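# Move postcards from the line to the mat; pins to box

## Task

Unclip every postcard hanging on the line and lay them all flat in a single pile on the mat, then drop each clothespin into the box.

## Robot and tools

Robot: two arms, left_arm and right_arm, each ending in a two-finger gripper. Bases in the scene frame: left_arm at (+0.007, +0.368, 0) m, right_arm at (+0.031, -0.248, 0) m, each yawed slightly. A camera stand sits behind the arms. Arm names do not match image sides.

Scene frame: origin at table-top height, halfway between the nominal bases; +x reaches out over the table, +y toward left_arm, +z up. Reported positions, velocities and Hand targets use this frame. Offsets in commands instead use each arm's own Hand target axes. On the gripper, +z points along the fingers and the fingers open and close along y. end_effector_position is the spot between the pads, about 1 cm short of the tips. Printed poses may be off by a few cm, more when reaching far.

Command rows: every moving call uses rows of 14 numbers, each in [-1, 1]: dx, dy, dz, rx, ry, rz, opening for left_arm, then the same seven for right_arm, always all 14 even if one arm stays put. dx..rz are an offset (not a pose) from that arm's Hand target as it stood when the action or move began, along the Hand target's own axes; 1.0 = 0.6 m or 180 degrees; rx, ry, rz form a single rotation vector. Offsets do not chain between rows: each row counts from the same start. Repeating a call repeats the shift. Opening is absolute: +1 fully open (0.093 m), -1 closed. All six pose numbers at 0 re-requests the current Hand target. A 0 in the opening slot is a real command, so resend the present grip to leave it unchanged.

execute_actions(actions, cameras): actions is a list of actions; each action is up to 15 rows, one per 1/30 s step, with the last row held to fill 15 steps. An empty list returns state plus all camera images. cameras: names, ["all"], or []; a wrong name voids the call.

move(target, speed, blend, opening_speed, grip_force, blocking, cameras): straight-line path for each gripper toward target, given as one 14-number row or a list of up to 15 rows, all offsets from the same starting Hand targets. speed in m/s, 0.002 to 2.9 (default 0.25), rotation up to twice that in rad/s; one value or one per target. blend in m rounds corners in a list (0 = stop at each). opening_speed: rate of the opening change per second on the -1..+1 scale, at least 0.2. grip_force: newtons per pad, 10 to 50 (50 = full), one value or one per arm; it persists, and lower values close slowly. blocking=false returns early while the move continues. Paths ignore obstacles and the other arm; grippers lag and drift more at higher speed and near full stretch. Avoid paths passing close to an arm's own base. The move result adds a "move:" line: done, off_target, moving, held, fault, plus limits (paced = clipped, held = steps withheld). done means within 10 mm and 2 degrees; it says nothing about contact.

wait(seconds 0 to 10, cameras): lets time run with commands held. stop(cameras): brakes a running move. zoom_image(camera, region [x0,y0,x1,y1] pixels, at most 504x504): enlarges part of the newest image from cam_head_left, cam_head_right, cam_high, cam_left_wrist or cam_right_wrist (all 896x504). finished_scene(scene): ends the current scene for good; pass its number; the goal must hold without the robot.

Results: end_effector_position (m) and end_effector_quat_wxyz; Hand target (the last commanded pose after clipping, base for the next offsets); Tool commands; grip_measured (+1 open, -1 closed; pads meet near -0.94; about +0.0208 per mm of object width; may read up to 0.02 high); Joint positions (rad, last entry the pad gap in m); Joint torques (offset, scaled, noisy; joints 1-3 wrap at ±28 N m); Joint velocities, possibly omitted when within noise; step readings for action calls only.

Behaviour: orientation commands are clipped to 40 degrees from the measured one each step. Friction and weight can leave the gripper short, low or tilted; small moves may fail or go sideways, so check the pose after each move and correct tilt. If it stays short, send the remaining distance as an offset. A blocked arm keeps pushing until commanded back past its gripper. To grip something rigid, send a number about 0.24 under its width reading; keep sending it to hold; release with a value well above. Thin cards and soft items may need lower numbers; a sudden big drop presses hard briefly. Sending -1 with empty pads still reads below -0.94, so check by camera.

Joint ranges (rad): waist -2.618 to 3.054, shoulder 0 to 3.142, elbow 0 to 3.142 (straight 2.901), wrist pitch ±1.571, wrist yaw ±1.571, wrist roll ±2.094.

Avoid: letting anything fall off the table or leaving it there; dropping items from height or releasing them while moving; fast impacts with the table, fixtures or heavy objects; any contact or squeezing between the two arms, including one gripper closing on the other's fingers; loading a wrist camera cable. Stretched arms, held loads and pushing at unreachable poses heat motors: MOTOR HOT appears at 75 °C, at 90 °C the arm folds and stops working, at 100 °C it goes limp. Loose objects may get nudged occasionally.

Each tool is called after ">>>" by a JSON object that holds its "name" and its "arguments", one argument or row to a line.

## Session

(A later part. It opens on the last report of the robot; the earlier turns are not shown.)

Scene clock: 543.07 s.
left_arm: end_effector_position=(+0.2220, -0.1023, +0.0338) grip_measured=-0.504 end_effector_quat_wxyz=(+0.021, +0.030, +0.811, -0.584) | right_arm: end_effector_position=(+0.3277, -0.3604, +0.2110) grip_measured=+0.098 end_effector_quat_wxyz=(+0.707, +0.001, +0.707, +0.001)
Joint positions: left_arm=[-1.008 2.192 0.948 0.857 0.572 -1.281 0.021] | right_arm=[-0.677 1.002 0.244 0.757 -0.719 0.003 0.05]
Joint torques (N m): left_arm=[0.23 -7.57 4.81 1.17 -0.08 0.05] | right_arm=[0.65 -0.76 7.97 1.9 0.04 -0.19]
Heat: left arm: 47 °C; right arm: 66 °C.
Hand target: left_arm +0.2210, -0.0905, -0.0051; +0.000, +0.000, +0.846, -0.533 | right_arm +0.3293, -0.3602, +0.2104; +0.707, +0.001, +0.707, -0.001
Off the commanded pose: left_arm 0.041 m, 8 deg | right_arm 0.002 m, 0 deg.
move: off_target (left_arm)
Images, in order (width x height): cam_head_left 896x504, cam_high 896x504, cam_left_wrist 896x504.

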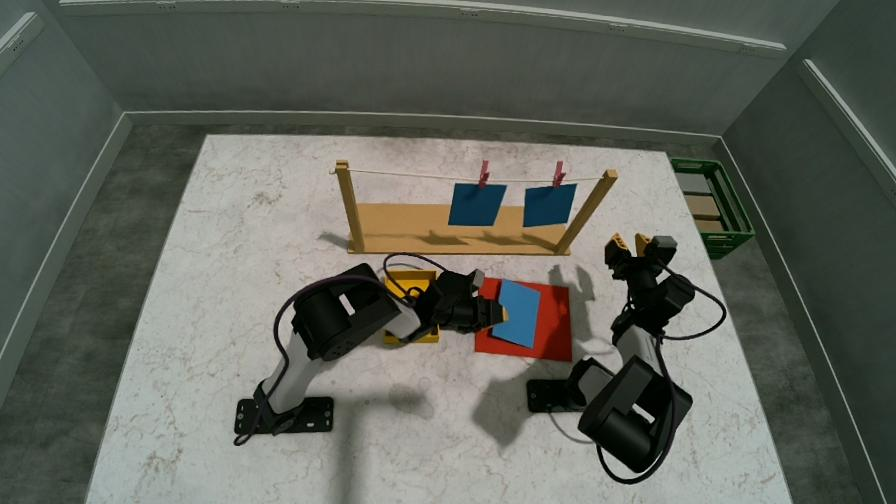

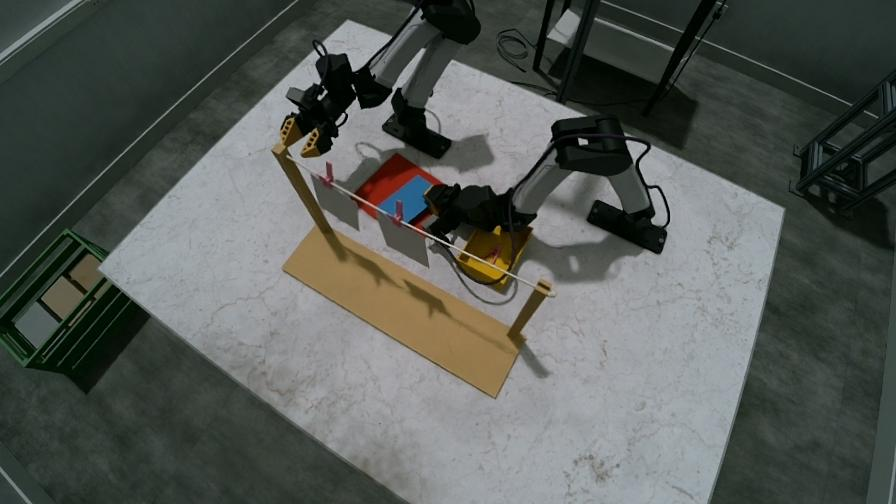

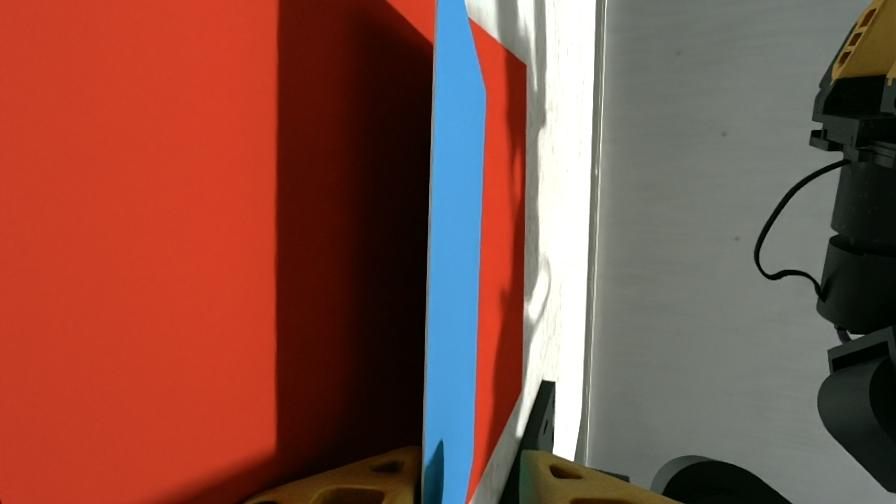

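>>> {"name": "move", "arguments": {
  "target": [0,-0.0498,-0.1077,0,0,0,-0.5,0,0,0,0,0,0,0.1],
  "speed": 0.06,
  "cameras": ["cam_left_wrist","cam_head_left","cam_high"]
}}

>>> {"name": "zoom_image", "arguments": {
  "camera": "cam_head_left",
  "region": [360, 220, 600, 380]
}}

Scene clock: 549.57 s.
left_arm: end_effector_position=(+0.2218, -0.0471, +0.0402) grip_measured=-0.503 end_effector_quat_wxyz=(-0.005, -0.009, +0.849, -0.528) | right_arm: end_effector_position=(+0.3277, -0.3604, +0.2110) grip_measured=+0.098 end_effector_quat_wxyz=(+0.707, +0.001, +0.707, +0.001)
Joint positions: left_arm=[-0.932 1.982 0.818 0.599 0.601 -1.248 0.021] | right_arm=[-0.677 1.002 0.244 0.757 -0.719 0.003 0.05]
Joint torques (N m): left_arm=[0.21 -11.1 5.31 1.83 0.36 0.16] | right_arm=[0.65 -0.76 7.92 1.9 0.05 -0.19]
Heat: left arm: 48 °C; right arm: 66 °C.
Hand target: left_arm +0.2210, -0.0451, +0.0497; +0.000, +0.000, +0.846, -0.533 | right_arm +0.3293, -0.3602, +0.2104; +0.707, +0.001, +0.707, -0.001
Off the commanded pose: left_arm 0.010 m, 1 deg | right_arm 0.002 m, 0 deg.
move: done
Images, in order (width x height): cam_head_left 896x504, cam_high 896x504, cam_left_wrist 896x504.

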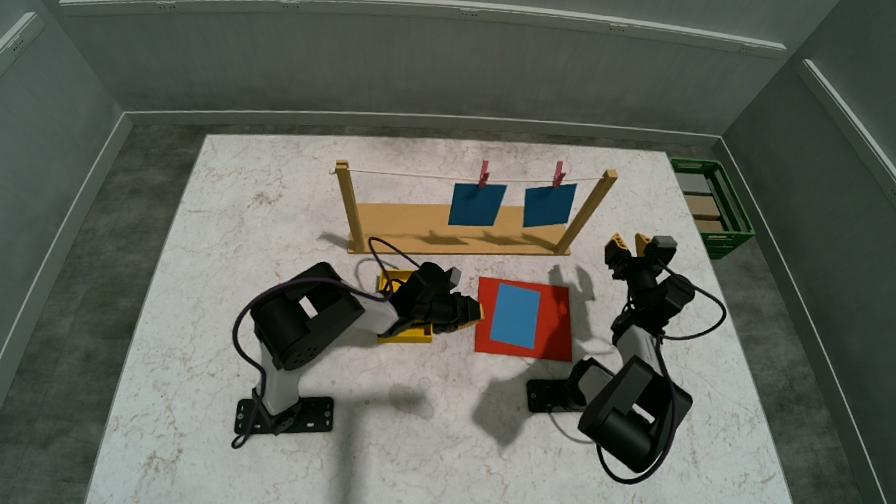

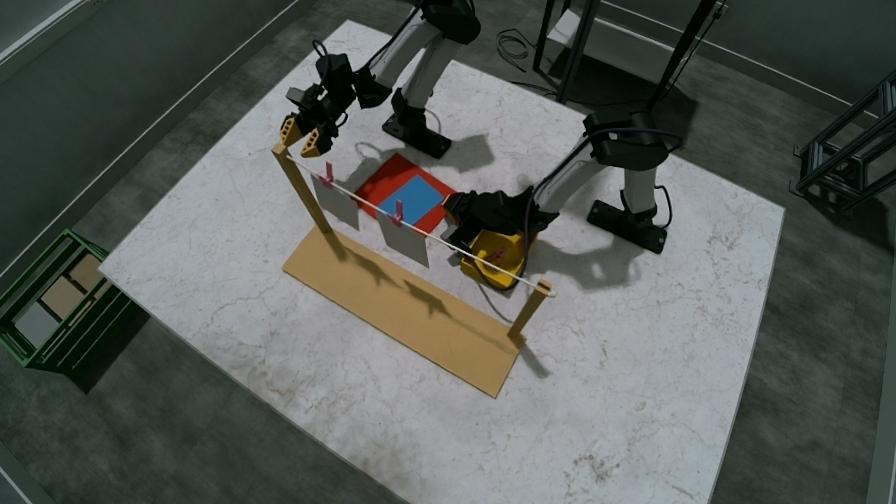

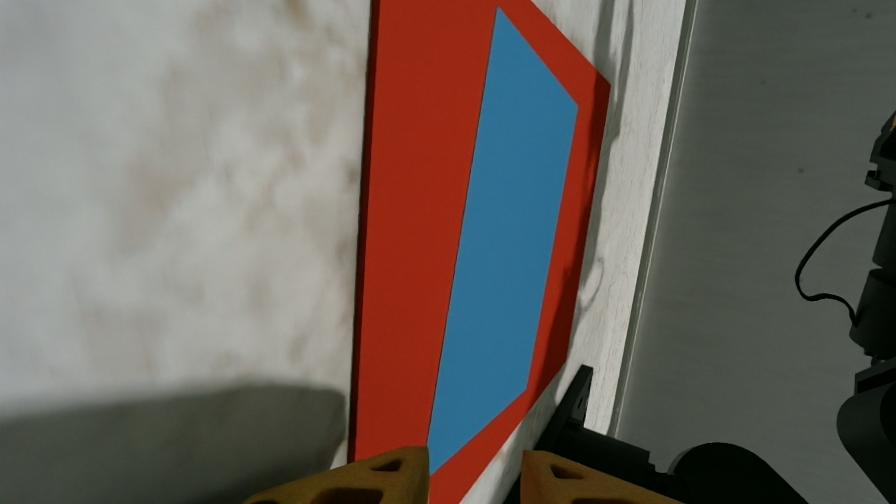

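Scaled by 2.100 from the camera's 896x504 image, which has a finer 1280x720 frame.

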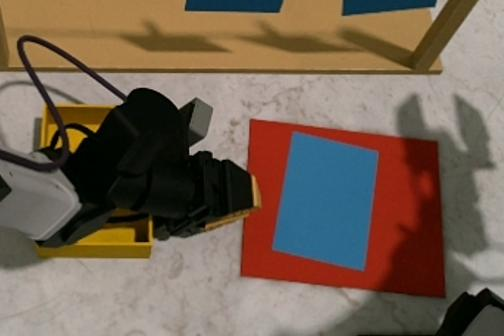

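>>> {"name": "move", "arguments": {
  "target": [0,-0.225,-0.108,0,0,0,-0.2,0,0,0,0,0,0,0.1],
  "speed": 0.15,
  "cameras": ["cam_left_wrist","cam_head_left","cam_high"]
}}

>>> {"name": "zoom_image", "arguments": {
  "camera": "cam_high",
  "region": [260, 130, 580, 310]
}}

>>> {"name": "zoom_image", "arguments": {
  "camera": "cam_head_left",
  "region": [320, 140, 640, 360]
}}

Scene clock: 554.37 s.
left_arm: end_effector_position=(+0.2203, -0.0453, +0.1845) grip_measured=-0.203 end_effector_quat_wxyz=(-0.008, -0.011, +0.852, -0.523) | right_arm: end_effector_position=(+0.3277, -0.3604, +0.2110) grip_measured=+0.098 end_effector_quat_wxyz=(+0.707, +0.001, +0.707, +0.001)
Joint positions: left_arm=[-0.932 1.632 1.086 -0.033 0.601 -1.245 0.035] | right_arm=[-0.677 1.002 0.244 0.757 -0.719 0.003 0.05]
Joint torques (N m): left_arm=[0.21 -9.05 9.74 1.8 0.36 0.14] | right_arm=[0.66 -0.81 7.95 1.91 0.06 -0.19]
Heat: left arm: 49 °C; right arm: 65 °C.
Hand target: left_arm +0.2210, -0.0451, +0.1994; +0.000, +0.000, +0.846, -0.533 | right_arm +0.3293, -0.3602, +0.2104; +0.707, +0.001, +0.707, -0.001
Off the commanded pose: left_arm 0.015 m, 2 deg | right_arm 0.002 m, 0 deg.
move: off_target (left_arm)
Images, in order (width x height): cam_head_left 896x504, cam_high 896x504, cam_left_wrist 896x504.

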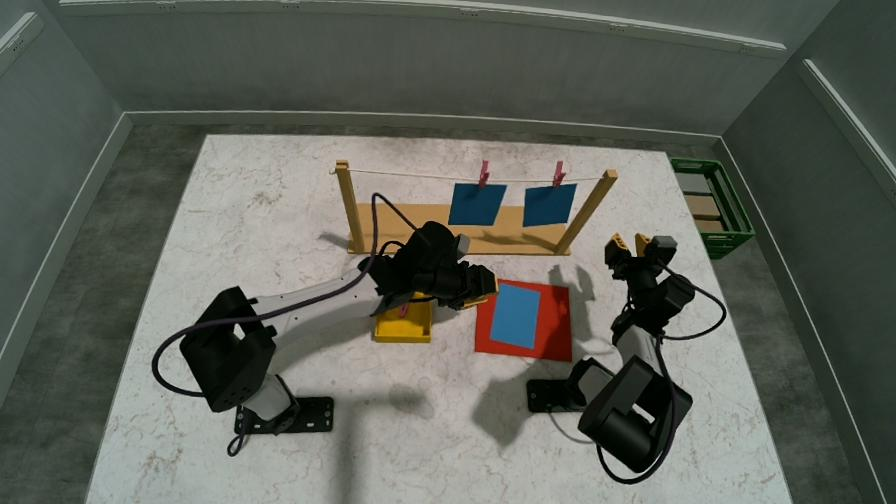

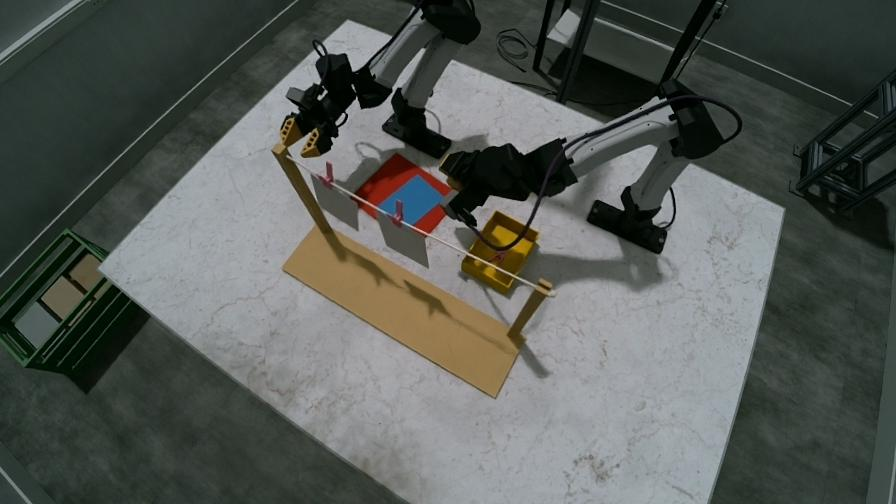

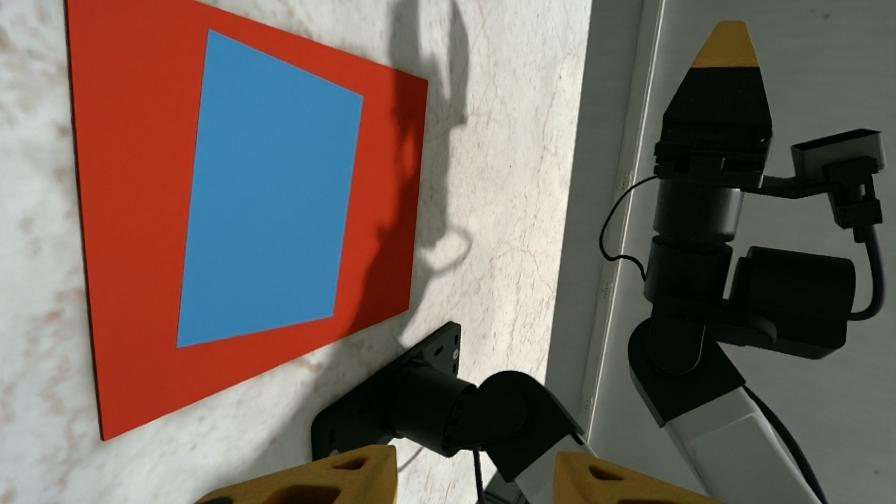

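Scaled by 1.575 from the camera's 896x504 image, which has a finer 1280x720 frame.

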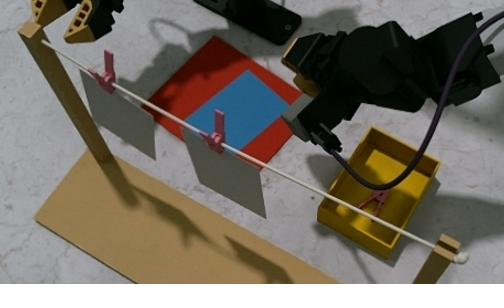

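Scaled by 1.575 from the camera's 896x504 image, which has a finer 1280x720 frame.

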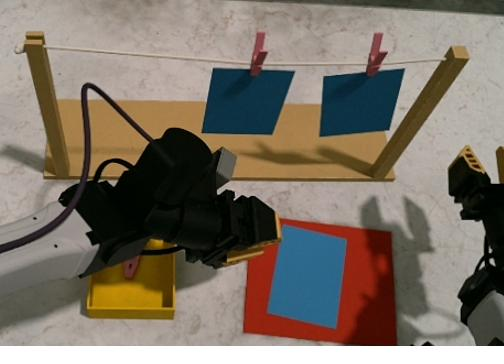

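>>> {"name": "move", "arguments": {
  "target": [-0.065,0.0022,-0.082,-0.08,0,0,-0.2,0,0,0,0,0,0,0.1],
  "speed": 0.2
}}

>>> {"name": "move", "arguments": {
  "target": [0,0,0,0.0872,-0.0872,0.4945,-0.2,0,0,0,0,0,0,0.1],
  "speed": 0.3
}}

>>> {"name": "move", "arguments": {
  "target": [0,0,0,0,-0.1111,0,0.7,0,0,0,0,0,0,0.1],
  "speed": 0.3
}}

Scene clock: 571.83 s.
left_arm: end_effector_position=(+0.2551, +0.0007, +0.2190) grip_measured=-0.202 end_effector_quat_wxyz=(-0.006, -0.002, +0.904, -0.428) | right_arm: end_effector_position=(+0.3277, -0.3604, +0.2110) grip_measured=+0.098 end_effector_quat_wxyz=(+0.707, +0.001, +0.707, +0.001)
Joint positions: left_arm=[-0.803 1.664 1.449 -0.663 0.603 -0.987 0.035] | right_arm=[-0.677 1.002 0.244 0.757 -0.719 0.003 0.05]
Joint torques (N m): left_arm=[0.06 -6.31 10.25 1.46 0.23 0.08] | right_arm=[0.65 -0.77 7.94 1.9 0.06 -0.18]
Heat: left arm: 50 °C; right arm: 65 °C.
Hand target: left_arm +0.2599, -0.0002, +0.2196; +0.000, +0.000, +0.906, -0.422 | right_arm +0.3293, -0.3602, +0.2104; +0.707, +0.001, +0.707, -0.001
Off the commanded pose: left_arm 0.005 m, 1 deg | right_arm 0.002 m, 0 deg.
move: done

Scene clock: 575.33 s.
left_arm: end_effector_position=(+0.2598, -0.0008, +0.2139) grip_measured=-0.202 end_effector_quat_wxyz=(+0.392, +0.573, +0.594, -0.406) | right_arm: end_effector_position=(+0.3277, -0.3604, +0.2110) grip_measured=+0.098 end_effector_quat_wxyz=(+0.707, +0.001, +0.707, +0.001)
Joint positions: left_arm=[-0.741 1.58 1.083 -0.051 0.795 0.374 0.035] | right_arm=[-0.677 1.002 0.244 0.757 -0.719 0.003 0.05]
Joint torques (N m): left_arm=[0.31 -7.64 7.41 2.11 0.52 0.11] | right_arm=[0.66 -0.77 7.94 1.91 0.05 -0.18]
Heat: left arm: 50 °C; right arm: 65 °C.
Hand target: left_arm +0.2599, -0.0002, +0.2196; +0.406, +0.580, +0.579, -0.405 | right_arm +0.3293, -0.3602, +0.2104; +0.707, +0.001, +0.707, -0.001
Off the commanded pose: left_arm 0.006 m, 2 deg | right_arm 0.002 m, 0 deg.
move: done

Scene clock: 577.10 s.
left_arm: end_effector_position=(+0.2598, +0.0000, +0.2259) grip_measured=+0.698 end_effector_quat_wxyz=(+0.503, +0.502, +0.498, -0.497) | right_arm: end_effector_position=(+0.3277, -0.3604, +0.2110) grip_measured=+0.098 end_effector_quat_wxyz=(+0.707, +0.001, +0.707, +0.001)
Joint positions: left_arm=[-0.712 1.667 0.786 0.882 0.9 0.008 0.079] | right_arm=[-0.677 1.002 0.244 0.757 -0.719 0.003 0.05]
Joint torques (N m): left_arm=[-0.05 -5.44 6.26 2.12 0.12 -0.08] | right_arm=[0.65 -0.76 7.95 1.9 0.05 -0.19]
Heat: left arm: 49 °C; right arm: 65 °C.
Hand target: left_arm +0.2599, -0.0002, +0.2196; +0.500, +0.500, +0.500, -0.500 | right_arm +0.3293, -0.3602, +0.2104; +0.707, +0.001, +0.707, -0.001
Off the commanded pose: left_arm 0.006 m, 1 deg | right_arm 0.002 m, 0 deg.
move: done

>>> {"name": "move", "arguments": {
  "target": [0.0667,0.1167,-0.1167,-0.1944,0,0,0.7,0,0,0,0,0,0,0.1],
  "speed": 0.15,
  "cameras": ["cam_left_wrist","cam_head_left","cam_high"]
}}

>>> {"name": "zoom_image", "arguments": {
  "camera": "cam_high",
  "region": [330, 130, 650, 310]
}}

Scene clock: 583.10 s.
left_arm: end_effector_position=(+0.3269, +0.0658, +0.1772) grip_measured=+0.698 end_effector_quat_wxyz=(+0.619, +0.337, +0.627, -0.332) | right_arm: end_effector_position=(+0.3277, -0.3604, +0.2110) grip_measured=+0.098 end_effector_quat_wxyz=(+0.707, +0.001, +0.707, +0.001)
Joint positions: left_arm=[-0.662 1.667 0.539 1.114 0.368 0.006 0.079] | right_arm=[-0.677 1.002 0.244 0.757 -0.719 0.003 0.05]
Joint torques (N m): left_arm=[0.25 -6.19 5.75 2.35 -0.12 -0.13] | right_arm=[0.64 -0.79 7.97 1.91 0.05 -0.19]
Heat: left arm: 49 °C; right arm: 65 °C.
Hand target: left_arm +0.3300, +0.0698, +0.1797; +0.627, +0.327, +0.627, -0.326 | right_arm +0.3293, -0.3602, +0.2104; +0.707, +0.001, +0.707, -0.001
Off the commanded pose: left_arm 0.006 m, 2 deg | right_arm 0.002 m, 0 deg.
move: done
Images, in order (width x height): cam_head_left 896x504, cam_high 896x504, cam_left_wrist 896x504.

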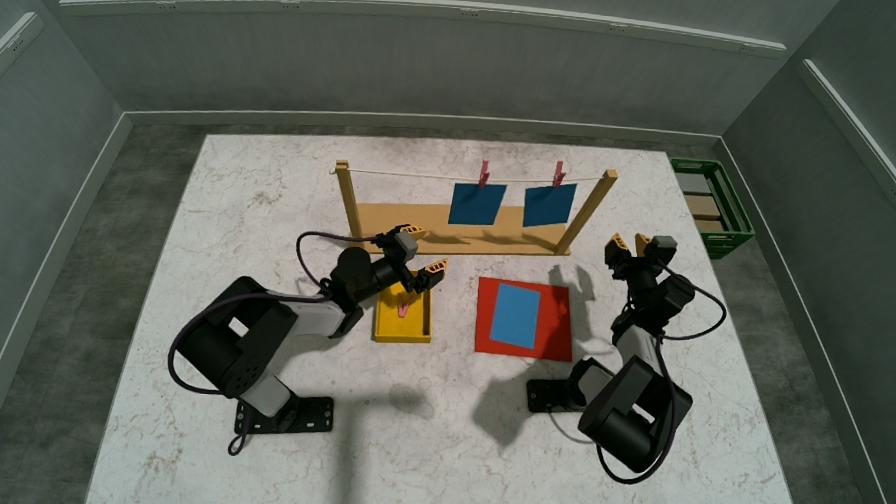

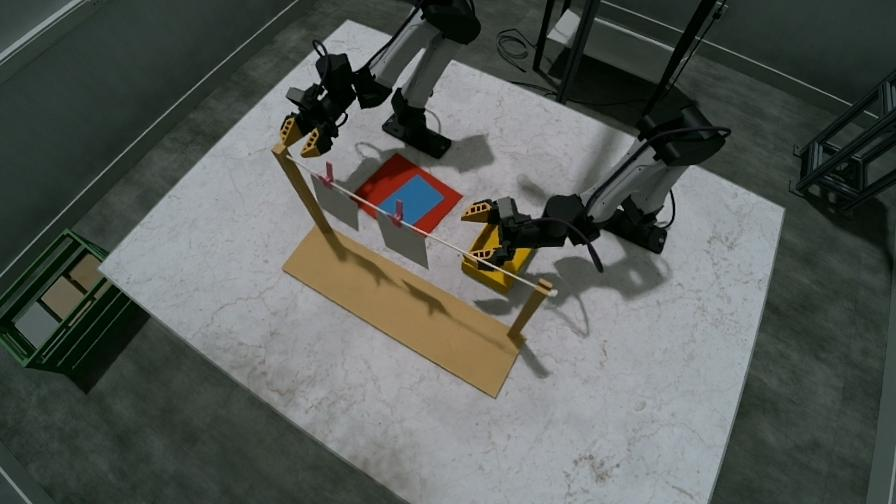

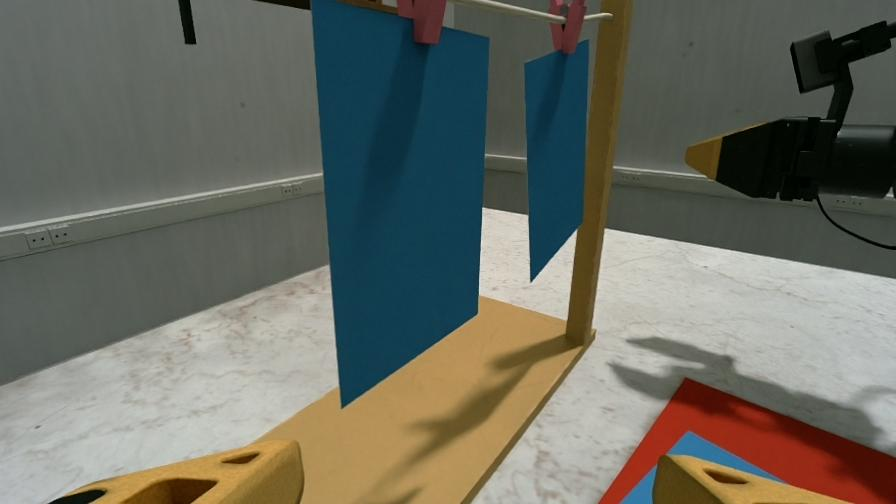

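Scaled by 1.575 from the camera's 896x504 image, which has a finer 1280x720 frame.

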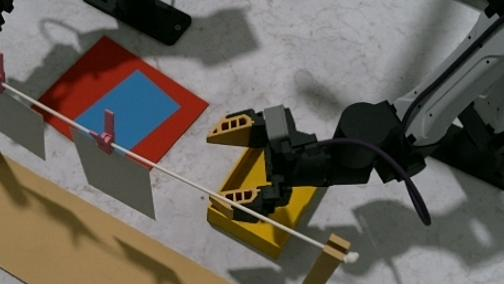

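>>> {"name": "move", "arguments": {
  "target": [-0.003,0.0626,0.0704,0,0,0,0.7,0,0,0,0,0,0,0.1],
  "speed": 0.1,
  "cameras": ["cam_left_wrist","cam_high"]
}}

>>> {"name": "zoom_image", "arguments": {
  "camera": "cam_high",
  "region": [330, 130, 650, 310]
}}

Scene clock: 594.07 s.
left_arm: end_effector_position=(+0.3808, +0.0592, +0.1852) grip_measured=+0.698 end_effector_quat_wxyz=(+0.634, +0.326, +0.622, -0.323) | right_arm: end_effector_position=(+0.3277, -0.3604, +0.2110) grip_measured=+0.098 end_effector_quat_wxyz=(+0.707, +0.001, +0.707, +0.001)
Joint positions: left_arm=[-0.598 1.811 0.73 1.094 0.399 0.006 0.079] | right_arm=[-0.677 1.002 0.244 0.757 -0.719 0.003 0.05]
Joint torques (N m): left_arm=[0.18 -6.15 8.23 2.02 0.19 -0.13] | right_arm=[0.65 -0.79 7.94 1.91 0.06 -0.19]
Heat: left arm: 48 °C; right arm: 65 °C.
Hand target: left_arm +0.3849, +0.0567, +0.1816; +0.627, +0.327, +0.627, -0.326 | right_arm +0.3293, -0.3602, +0.2104; +0.707, +0.001, +0.707, -0.001
Off the commanded pose: left_arm 0.006 m, 1 deg | right_arm 0.002 m, 0 deg.
move: done
Images, in order (width x height): cam_high 896x504, cam_left_wrist 896x504.

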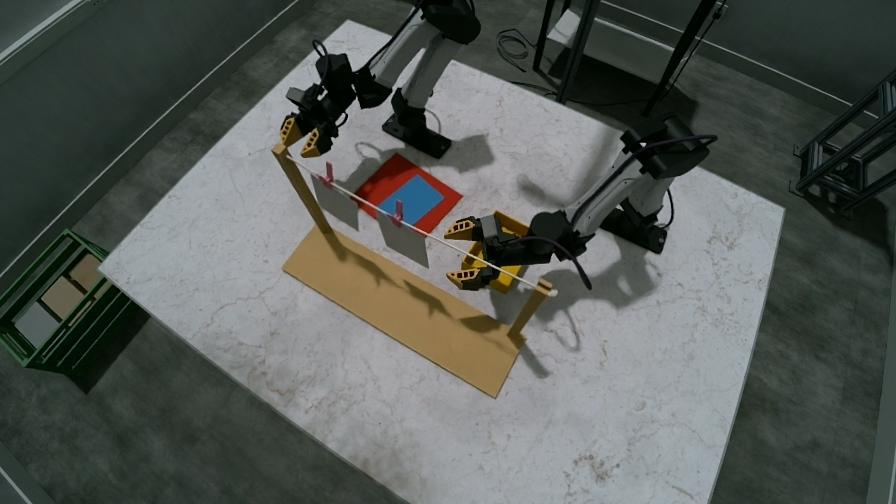

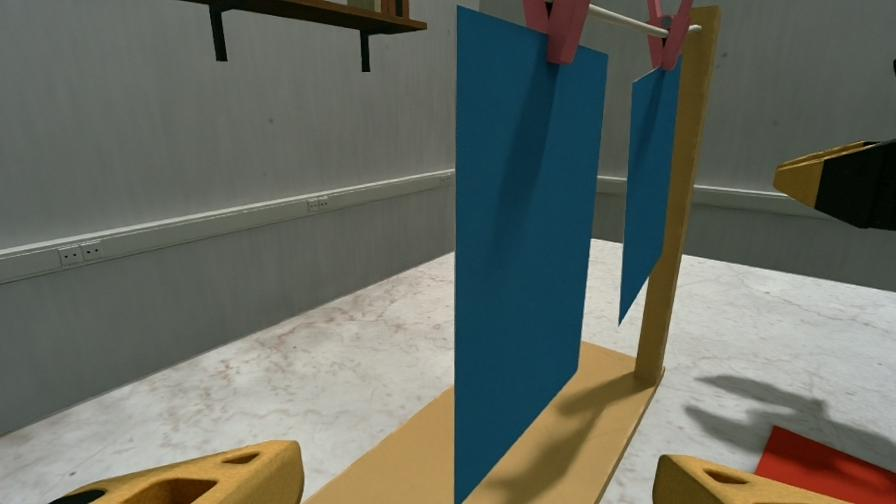

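Scaled by 1.575 from the camera's 896x504 image, which has a finer 1280x720 frame.

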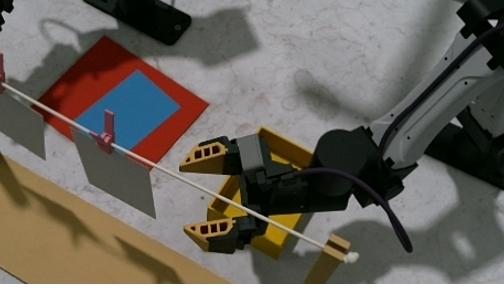

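>>> {"name": "move", "arguments": {
  "target": [0.008,-0.027,0.0705,0.111,0,0,0.7,0,0,0,0,0,0,0.1],
  "speed": 0.06,
  "cameras": ["cam_left_wrist","cam_high","cam_head_left"]
}}

>>> {"name": "zoom_image", "arguments": {
  "camera": "cam_high",
  "region": [330, 130, 650, 310]
}}

Scene clock: 601.47 s.
left_arm: end_effector_position=(+0.3917, +0.0142, +0.1820) grip_measured=+0.698 end_effector_quat_wxyz=(+0.570, +0.431, +0.556, -0.426) | right_arm: end_effector_position=(+0.3277, -0.3604, +0.2110) grip_measured=+0.098 end_effector_quat_wxyz=(+0.707, +0.001, +0.707, +0.001)
Joint positions: left_arm=[-0.556 2.012 1.013 1.016 0.788 0.006 0.079] | right_arm=[-0.677 1.002 0.244 0.757 -0.719 0.003 0.05]
Joint torques (N m): left_arm=[0.32 -7.75 8.61 1.79 0.22 -0.12] | right_arm=[0.66 -0.77 7.97 1.9 0.05 -0.19]
Heat: left arm: 47 °C; right arm: 64 °C.
Hand target: left_arm +0.3960, +0.0128, +0.1768; +0.561, +0.431, +0.561, -0.430 | right_arm +0.3293, -0.3602, +0.2104; +0.707, +0.001, +0.707, -0.001
Off the commanded pose: left_arm 0.007 m, 1 deg | right_arm 0.002 m, 0 deg.
move: done
Images, in order (width x height): cam_head_left 896x504, cam_high 896x504, cam_left_wrist 896x504.

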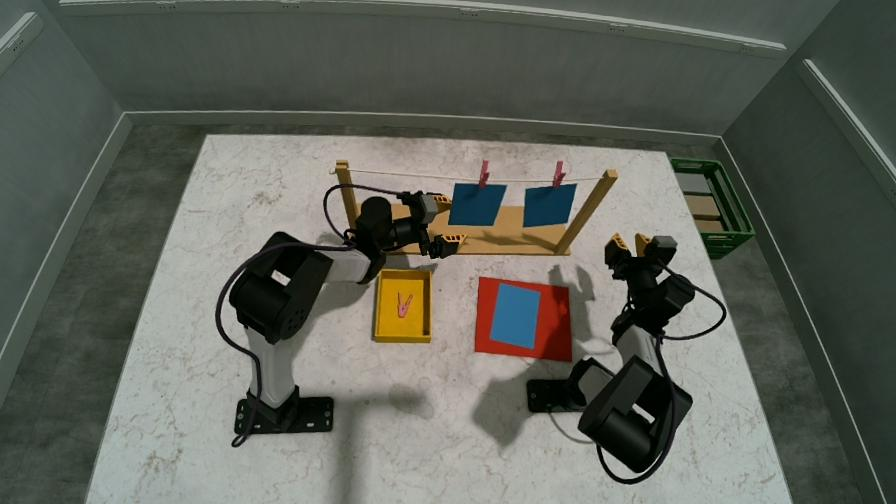

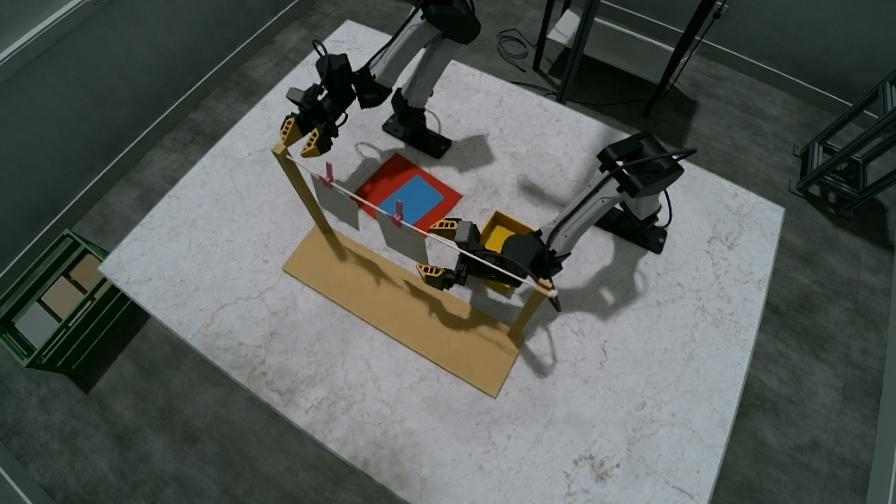

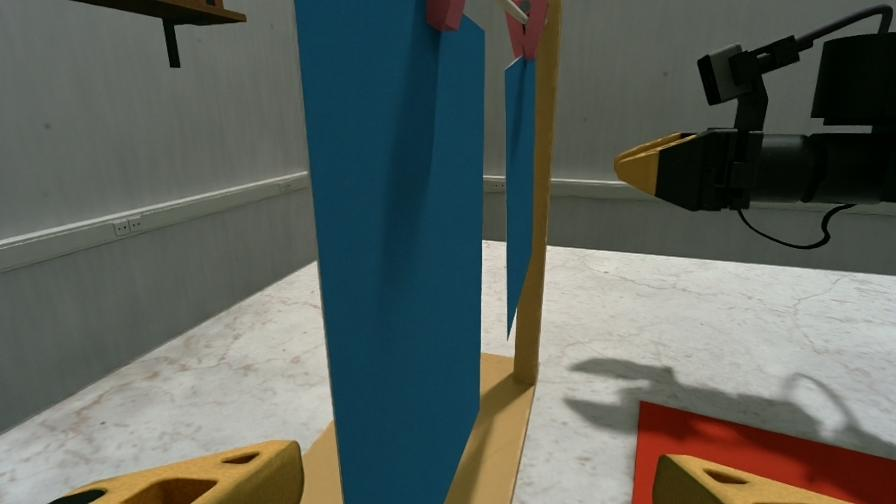

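Scaled by 1.575 from the camera's 896x504 image, which has a finer 1280x720 frame.

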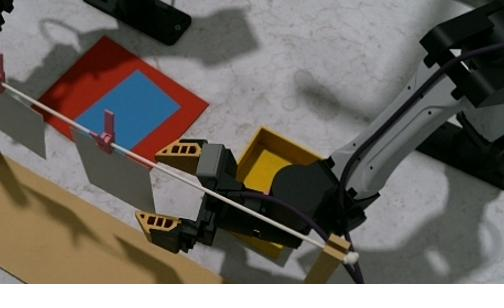

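>>> {"name": "zoom_image", "arguments": {
  "camera": "cam_head_left",
  "region": [310, 145, 490, 265]
}}

>>> {"name": "zoom_image", "arguments": {
  "camera": "cam_high",
  "region": [440, 200, 600, 320]
}}

Scaled by 2.800 from the camera's 896x504 image, which has a finer 1280x720 frame.

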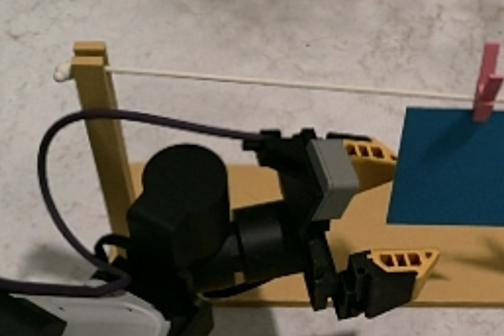

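Scaled by 3.150 from the camera's 896x504 image, which has a finer 1280x720 frame.

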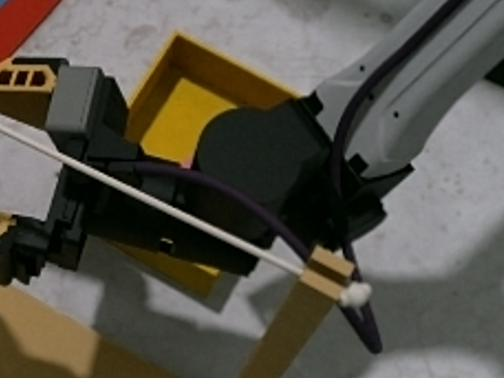

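>>> {"name": "move", "arguments": {
  "target": [
    [0,0.005,0.005,0,0,0,0.2,0,0,0,0,0,0,0.1],
    [0,0.005,0.005,0,0,0,-0.7,0,0,0,0,0,0,0.1],
    [0,0.005,0.005,0,0,0,-1,0,0,0,0,0,0,0.1]
  ],
  "speed": 0.05,
  "opening_speed": 0.5,
  "cameras": ["cam_left_wrist","cam_high","cam_head_left"]
}}

>>> {"name": "zoom_image", "arguments": {
  "camera": "cam_high",
  "region": [280, 130, 600, 310]
}}

>>> {"name": "zoom_image", "arguments": {
  "camera": "cam_head_left",
  "region": [310, 140, 630, 280]
}}

Scene clock: 645.30 s.
left_arm: end_effector_position=(+0.3952, +0.0121, +0.1822) grip_measured=-0.971 end_effector_quat_wxyz=(+0.570, +0.431, +0.555, -0.426) | right_arm: end_effector_position=(+0.3277, -0.3604, +0.2111) grip_measured=+0.098 end_effector_quat_wxyz=(+0.707, +0.001, +0.707, +0.001)
Joint positions: left_arm=[-0.556 2.024 1.033 1.008 0.789 0.006 0] | right_arm=[-0.677 1.002 0.244 0.758 -0.719 0.003 0.05]
Joint torques (N m): left_arm=[0.31 -7.84 8.64 1.79 0.22 -0.11] | right_arm=[0.66 -0.73 7.94 1.91 0.05 -0.19]
Heat: left arm: 45 °C; right arm: 64 °C.
Hand target: left_arm +0.3997, +0.0107, +0.1769; +0.561, +0.431, +0.561, -0.430 | right_arm +0.3293, -0.3602, +0.2104; +0.708, +0.000, +0.707, -0.001
Off the commanded pose: left_arm 0.007 m, 1 deg | right_arm 0.002 m, 0 deg.
move: done
Images, in order (width x height): cam_head_left 896x504, cam_high 896x504, cam_left_wrist 896x504.

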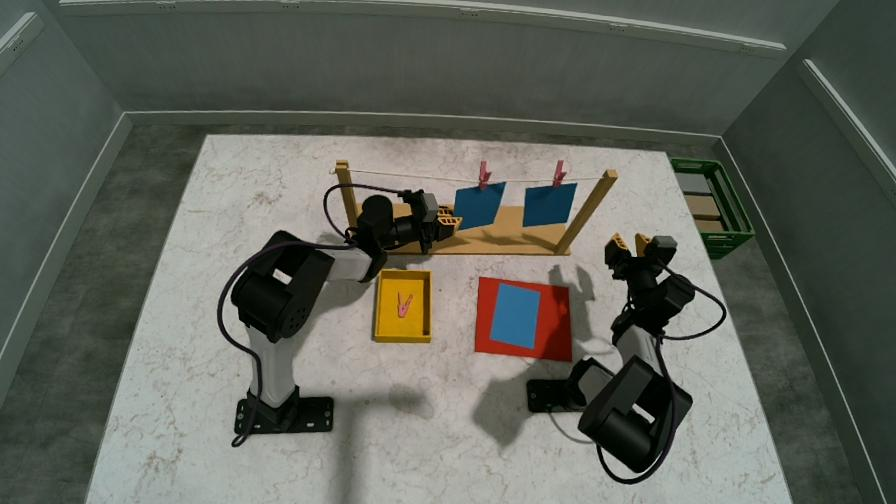

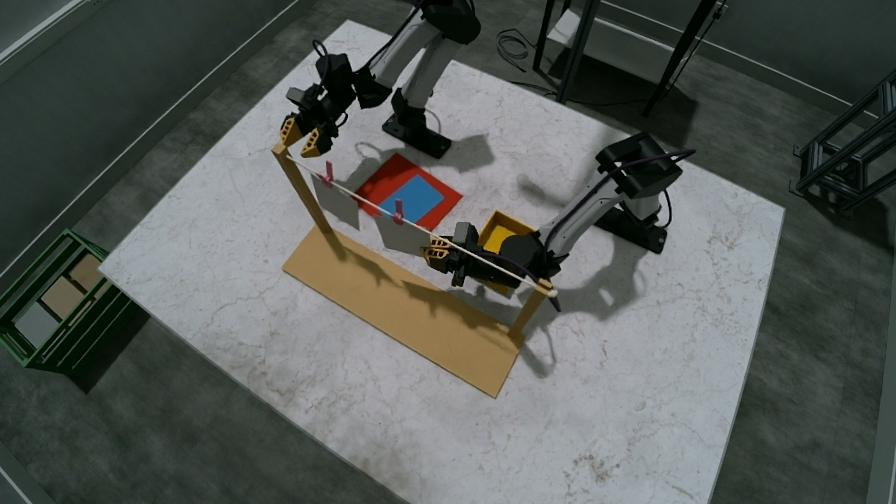

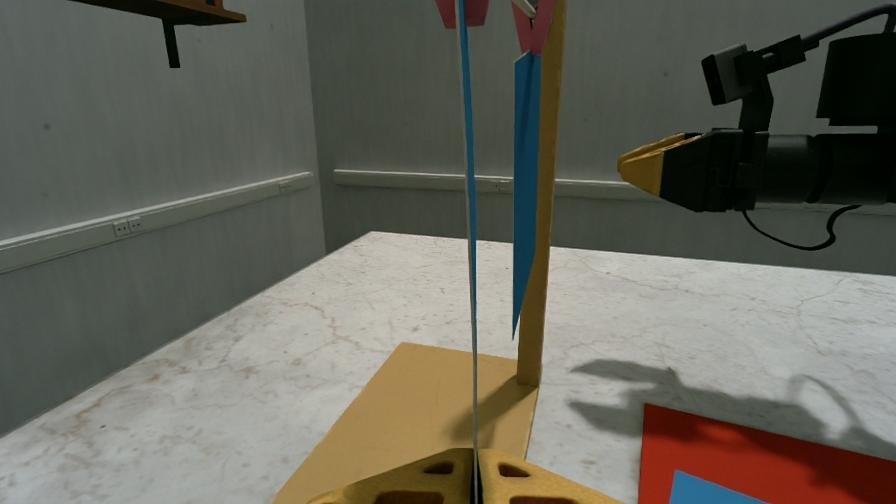

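Scaled by 1.575 from the camera's 896x504 image, which has a finer 1280x720 frame.

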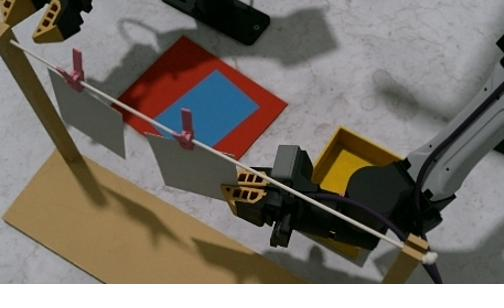

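Scaled by 1.575 from the camera's 896x504 image, which has a finer 1280x720 frame.

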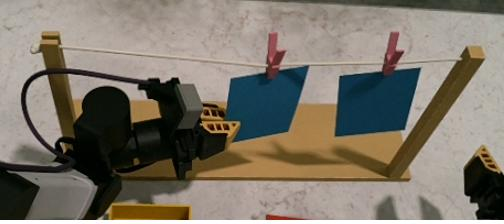

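>>> {"name": "move", "arguments": {
  "target": [0,0,0,0,0,0,-1,-0.3827,0.1,-0.049,0,0.1667,0,0.4],
  "speed": 0.25
}}

>>> {"name": "wait", "arguments": {
  "seconds": 0.1,
  "cameras": ["cam_right_wrist"]
}}

Scene clock: 654.73 s.
left_arm: end_effector_position=(+0.3952, +0.0121, +0.1822) grip_measured=-0.971 end_effector_quat_wxyz=(+0.570, +0.431, +0.555, -0.426) | right_arm: end_effector_position=(+0.3009, -0.3014, +0.4356) grip_measured=+0.398 end_effector_quat_wxyz=(+0.499, +0.008, +0.866, +0.005)
Joint positions: left_arm=[-0.556 2.024 1.033 1.008 0.789 0.006 0] | right_arm=[-0.365 1.187 1.871 -1.247 -0.35 -0.195 0.064]
Joint torques (N m): left_arm=[0.32 -7.86 8.68 1.79 0.22 -0.12] | right_arm=[0.68 -0.85 8.34 1.65 -0.08 -0.27]
Heat: left arm: 45 °C; right arm: 64 °C.
Hand target: left_arm +0.3997, +0.0107, +0.1769; +0.561, +0.431, +0.561, -0.430 | right_arm +0.2998, -0.2999, +0.4399; +0.500, +0.001, +0.866, -0.001
Off the commanded pose: left_arm 0.007 m, 1 deg | right_arm 0.005 m, 1 deg.
move: done

Scene clock: 654.83 s.
left_arm: end_effector_position=(+0.3952, +0.0121, +0.1822) grip_measured=-0.971 end_effector_quat_wxyz=(+0.570, +0.431, +0.555, -0.426) | right_arm: end_effector_position=(+0.3009, -0.3015, +0.4355) grip_measured=+0.398 end_effector_quat_wxyz=(+0.499, +0.008, +0.867, +0.004)
Joint positions: left_arm=[-0.556 2.024 1.033 1.008 0.789 0.006 0] | right_arm=[-0.365 1.187 1.871 -1.247 -0.349 -0.195 0.064]
Joint torques (N m): left_arm=[0.32 -7.83 8.65 1.81 0.22 -0.12] | right_arm=[0.66 -0.88 8.29 1.64 -0.06 -0.26]
Heat: left arm: 45 °C; right arm: 64 °C.
Hand target: left_arm +0.3997, +0.0107, +0.1769; +0.561, +0.431, +0.561, -0.430 | right_arm +0.2998, -0.3000, +0.4400; +0.500, +0.001, +0.866, -0.001
Tool commands: left_gripper/opening=-1.0 right_gripper/opening=+0.4
Off the commanded pose: left_arm 0.007 m, 1 deg | right_arm 0.005 m, 1 deg.
wait: 0.10 s; no rest
Images, in order (width x height): cam_right_wrist 896x504.

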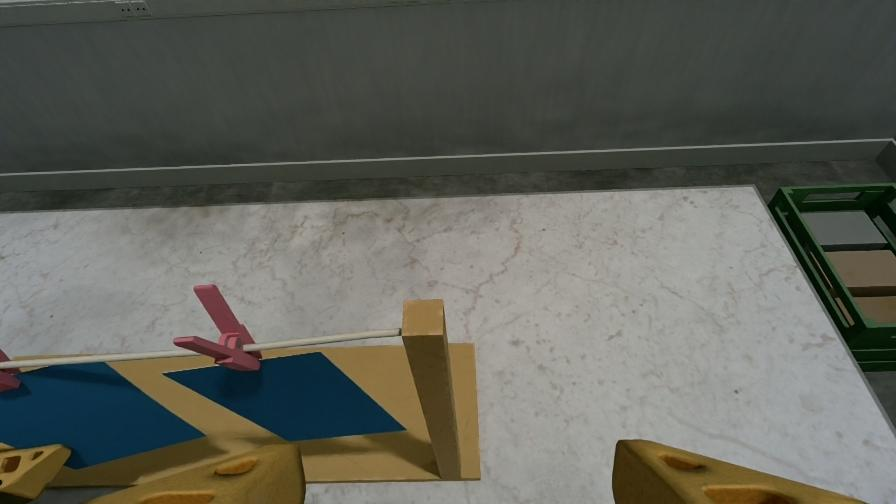

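>>> {"name": "move", "arguments": {
  "target": [0,0,0,0,0,0,-1,-0.0439,0.2667,0.1094,-0.433,0,-0.25,0.4],
  "speed": 0.2,
  "cameras": ["cam_right_wrist","cam_high","cam_head_left"]
}}

Scene clock: 665.67 s.
left_arm: end_effector_position=(+0.3952, +0.0121, +0.1822) grip_measured=-0.971 end_effector_quat_wxyz=(+0.570, +0.431, +0.555, -0.426) | right_arm: end_effector_position=(+0.3691, -0.1425, +0.4278) grip_measured=+0.398 end_effector_quat_wxyz=(+0.497, -0.508, +0.640, +0.293)
Joint positions: left_arm=[-0.556 2.024 1.033 1.008 0.789 0.006 0] | right_arm=[-0.109 1.739 2.259 -1.551 -1.17 -1.132 0.064]
Joint torques (N m): left_arm=[0.31 -7.8 8.65 1.8 0.23 -0.13] | right_arm=[0.55 -5.14 7.92 0.89 -0.66 -0.31]
Heat: left arm: 46 °C; right arm: 64 °C.
Hand target: left_arm +0.3997, +0.0107, +0.1769; +0.561, +0.431, +0.561, -0.430 | right_arm +0.3701, -0.1400, +0.4299; +0.354, -0.612, +0.613, +0.353
Off the commanded pose: left_arm 0.007 m, 1 deg | right_arm 0.003 m, 22 deg.
joint sent to its limit (right arm) — joint 4 (wrist pitch), lower limit. The joint targets are off in orientation, not in position.
move: off_target (right_arm)
Images, in order (width x height): cam_head_left 896x504, cam_high 896x504, cam_right_wrist 896x504.

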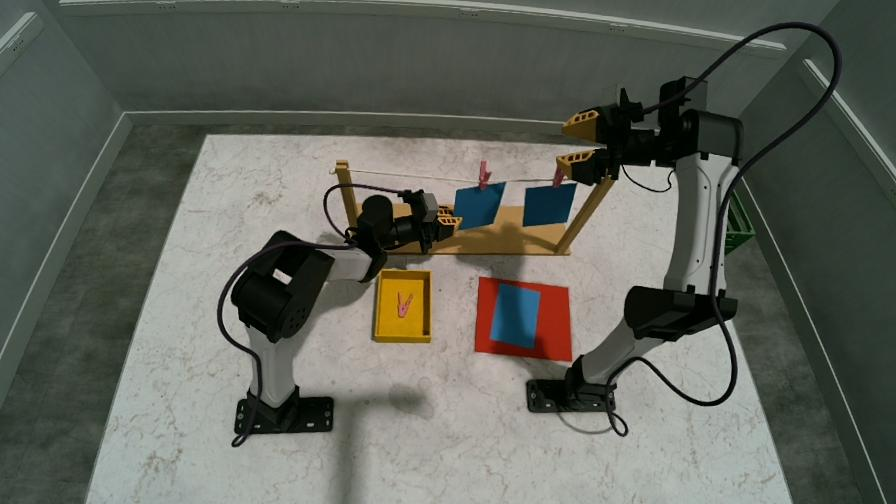

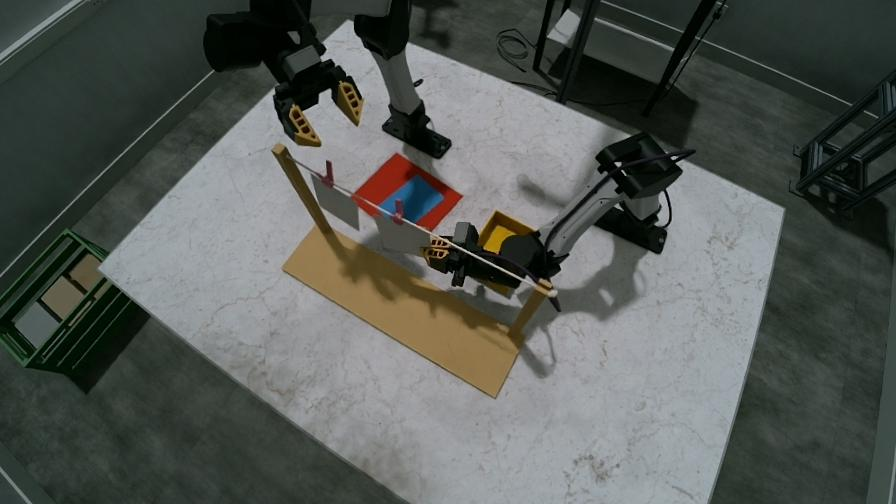

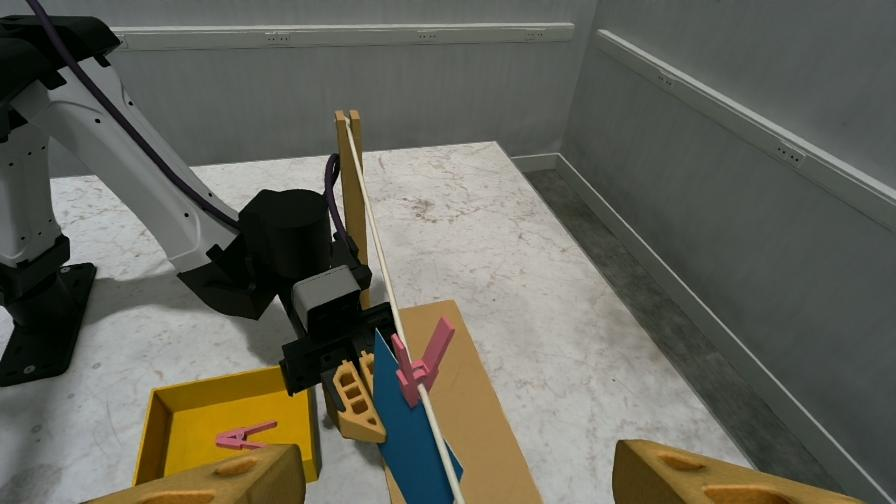

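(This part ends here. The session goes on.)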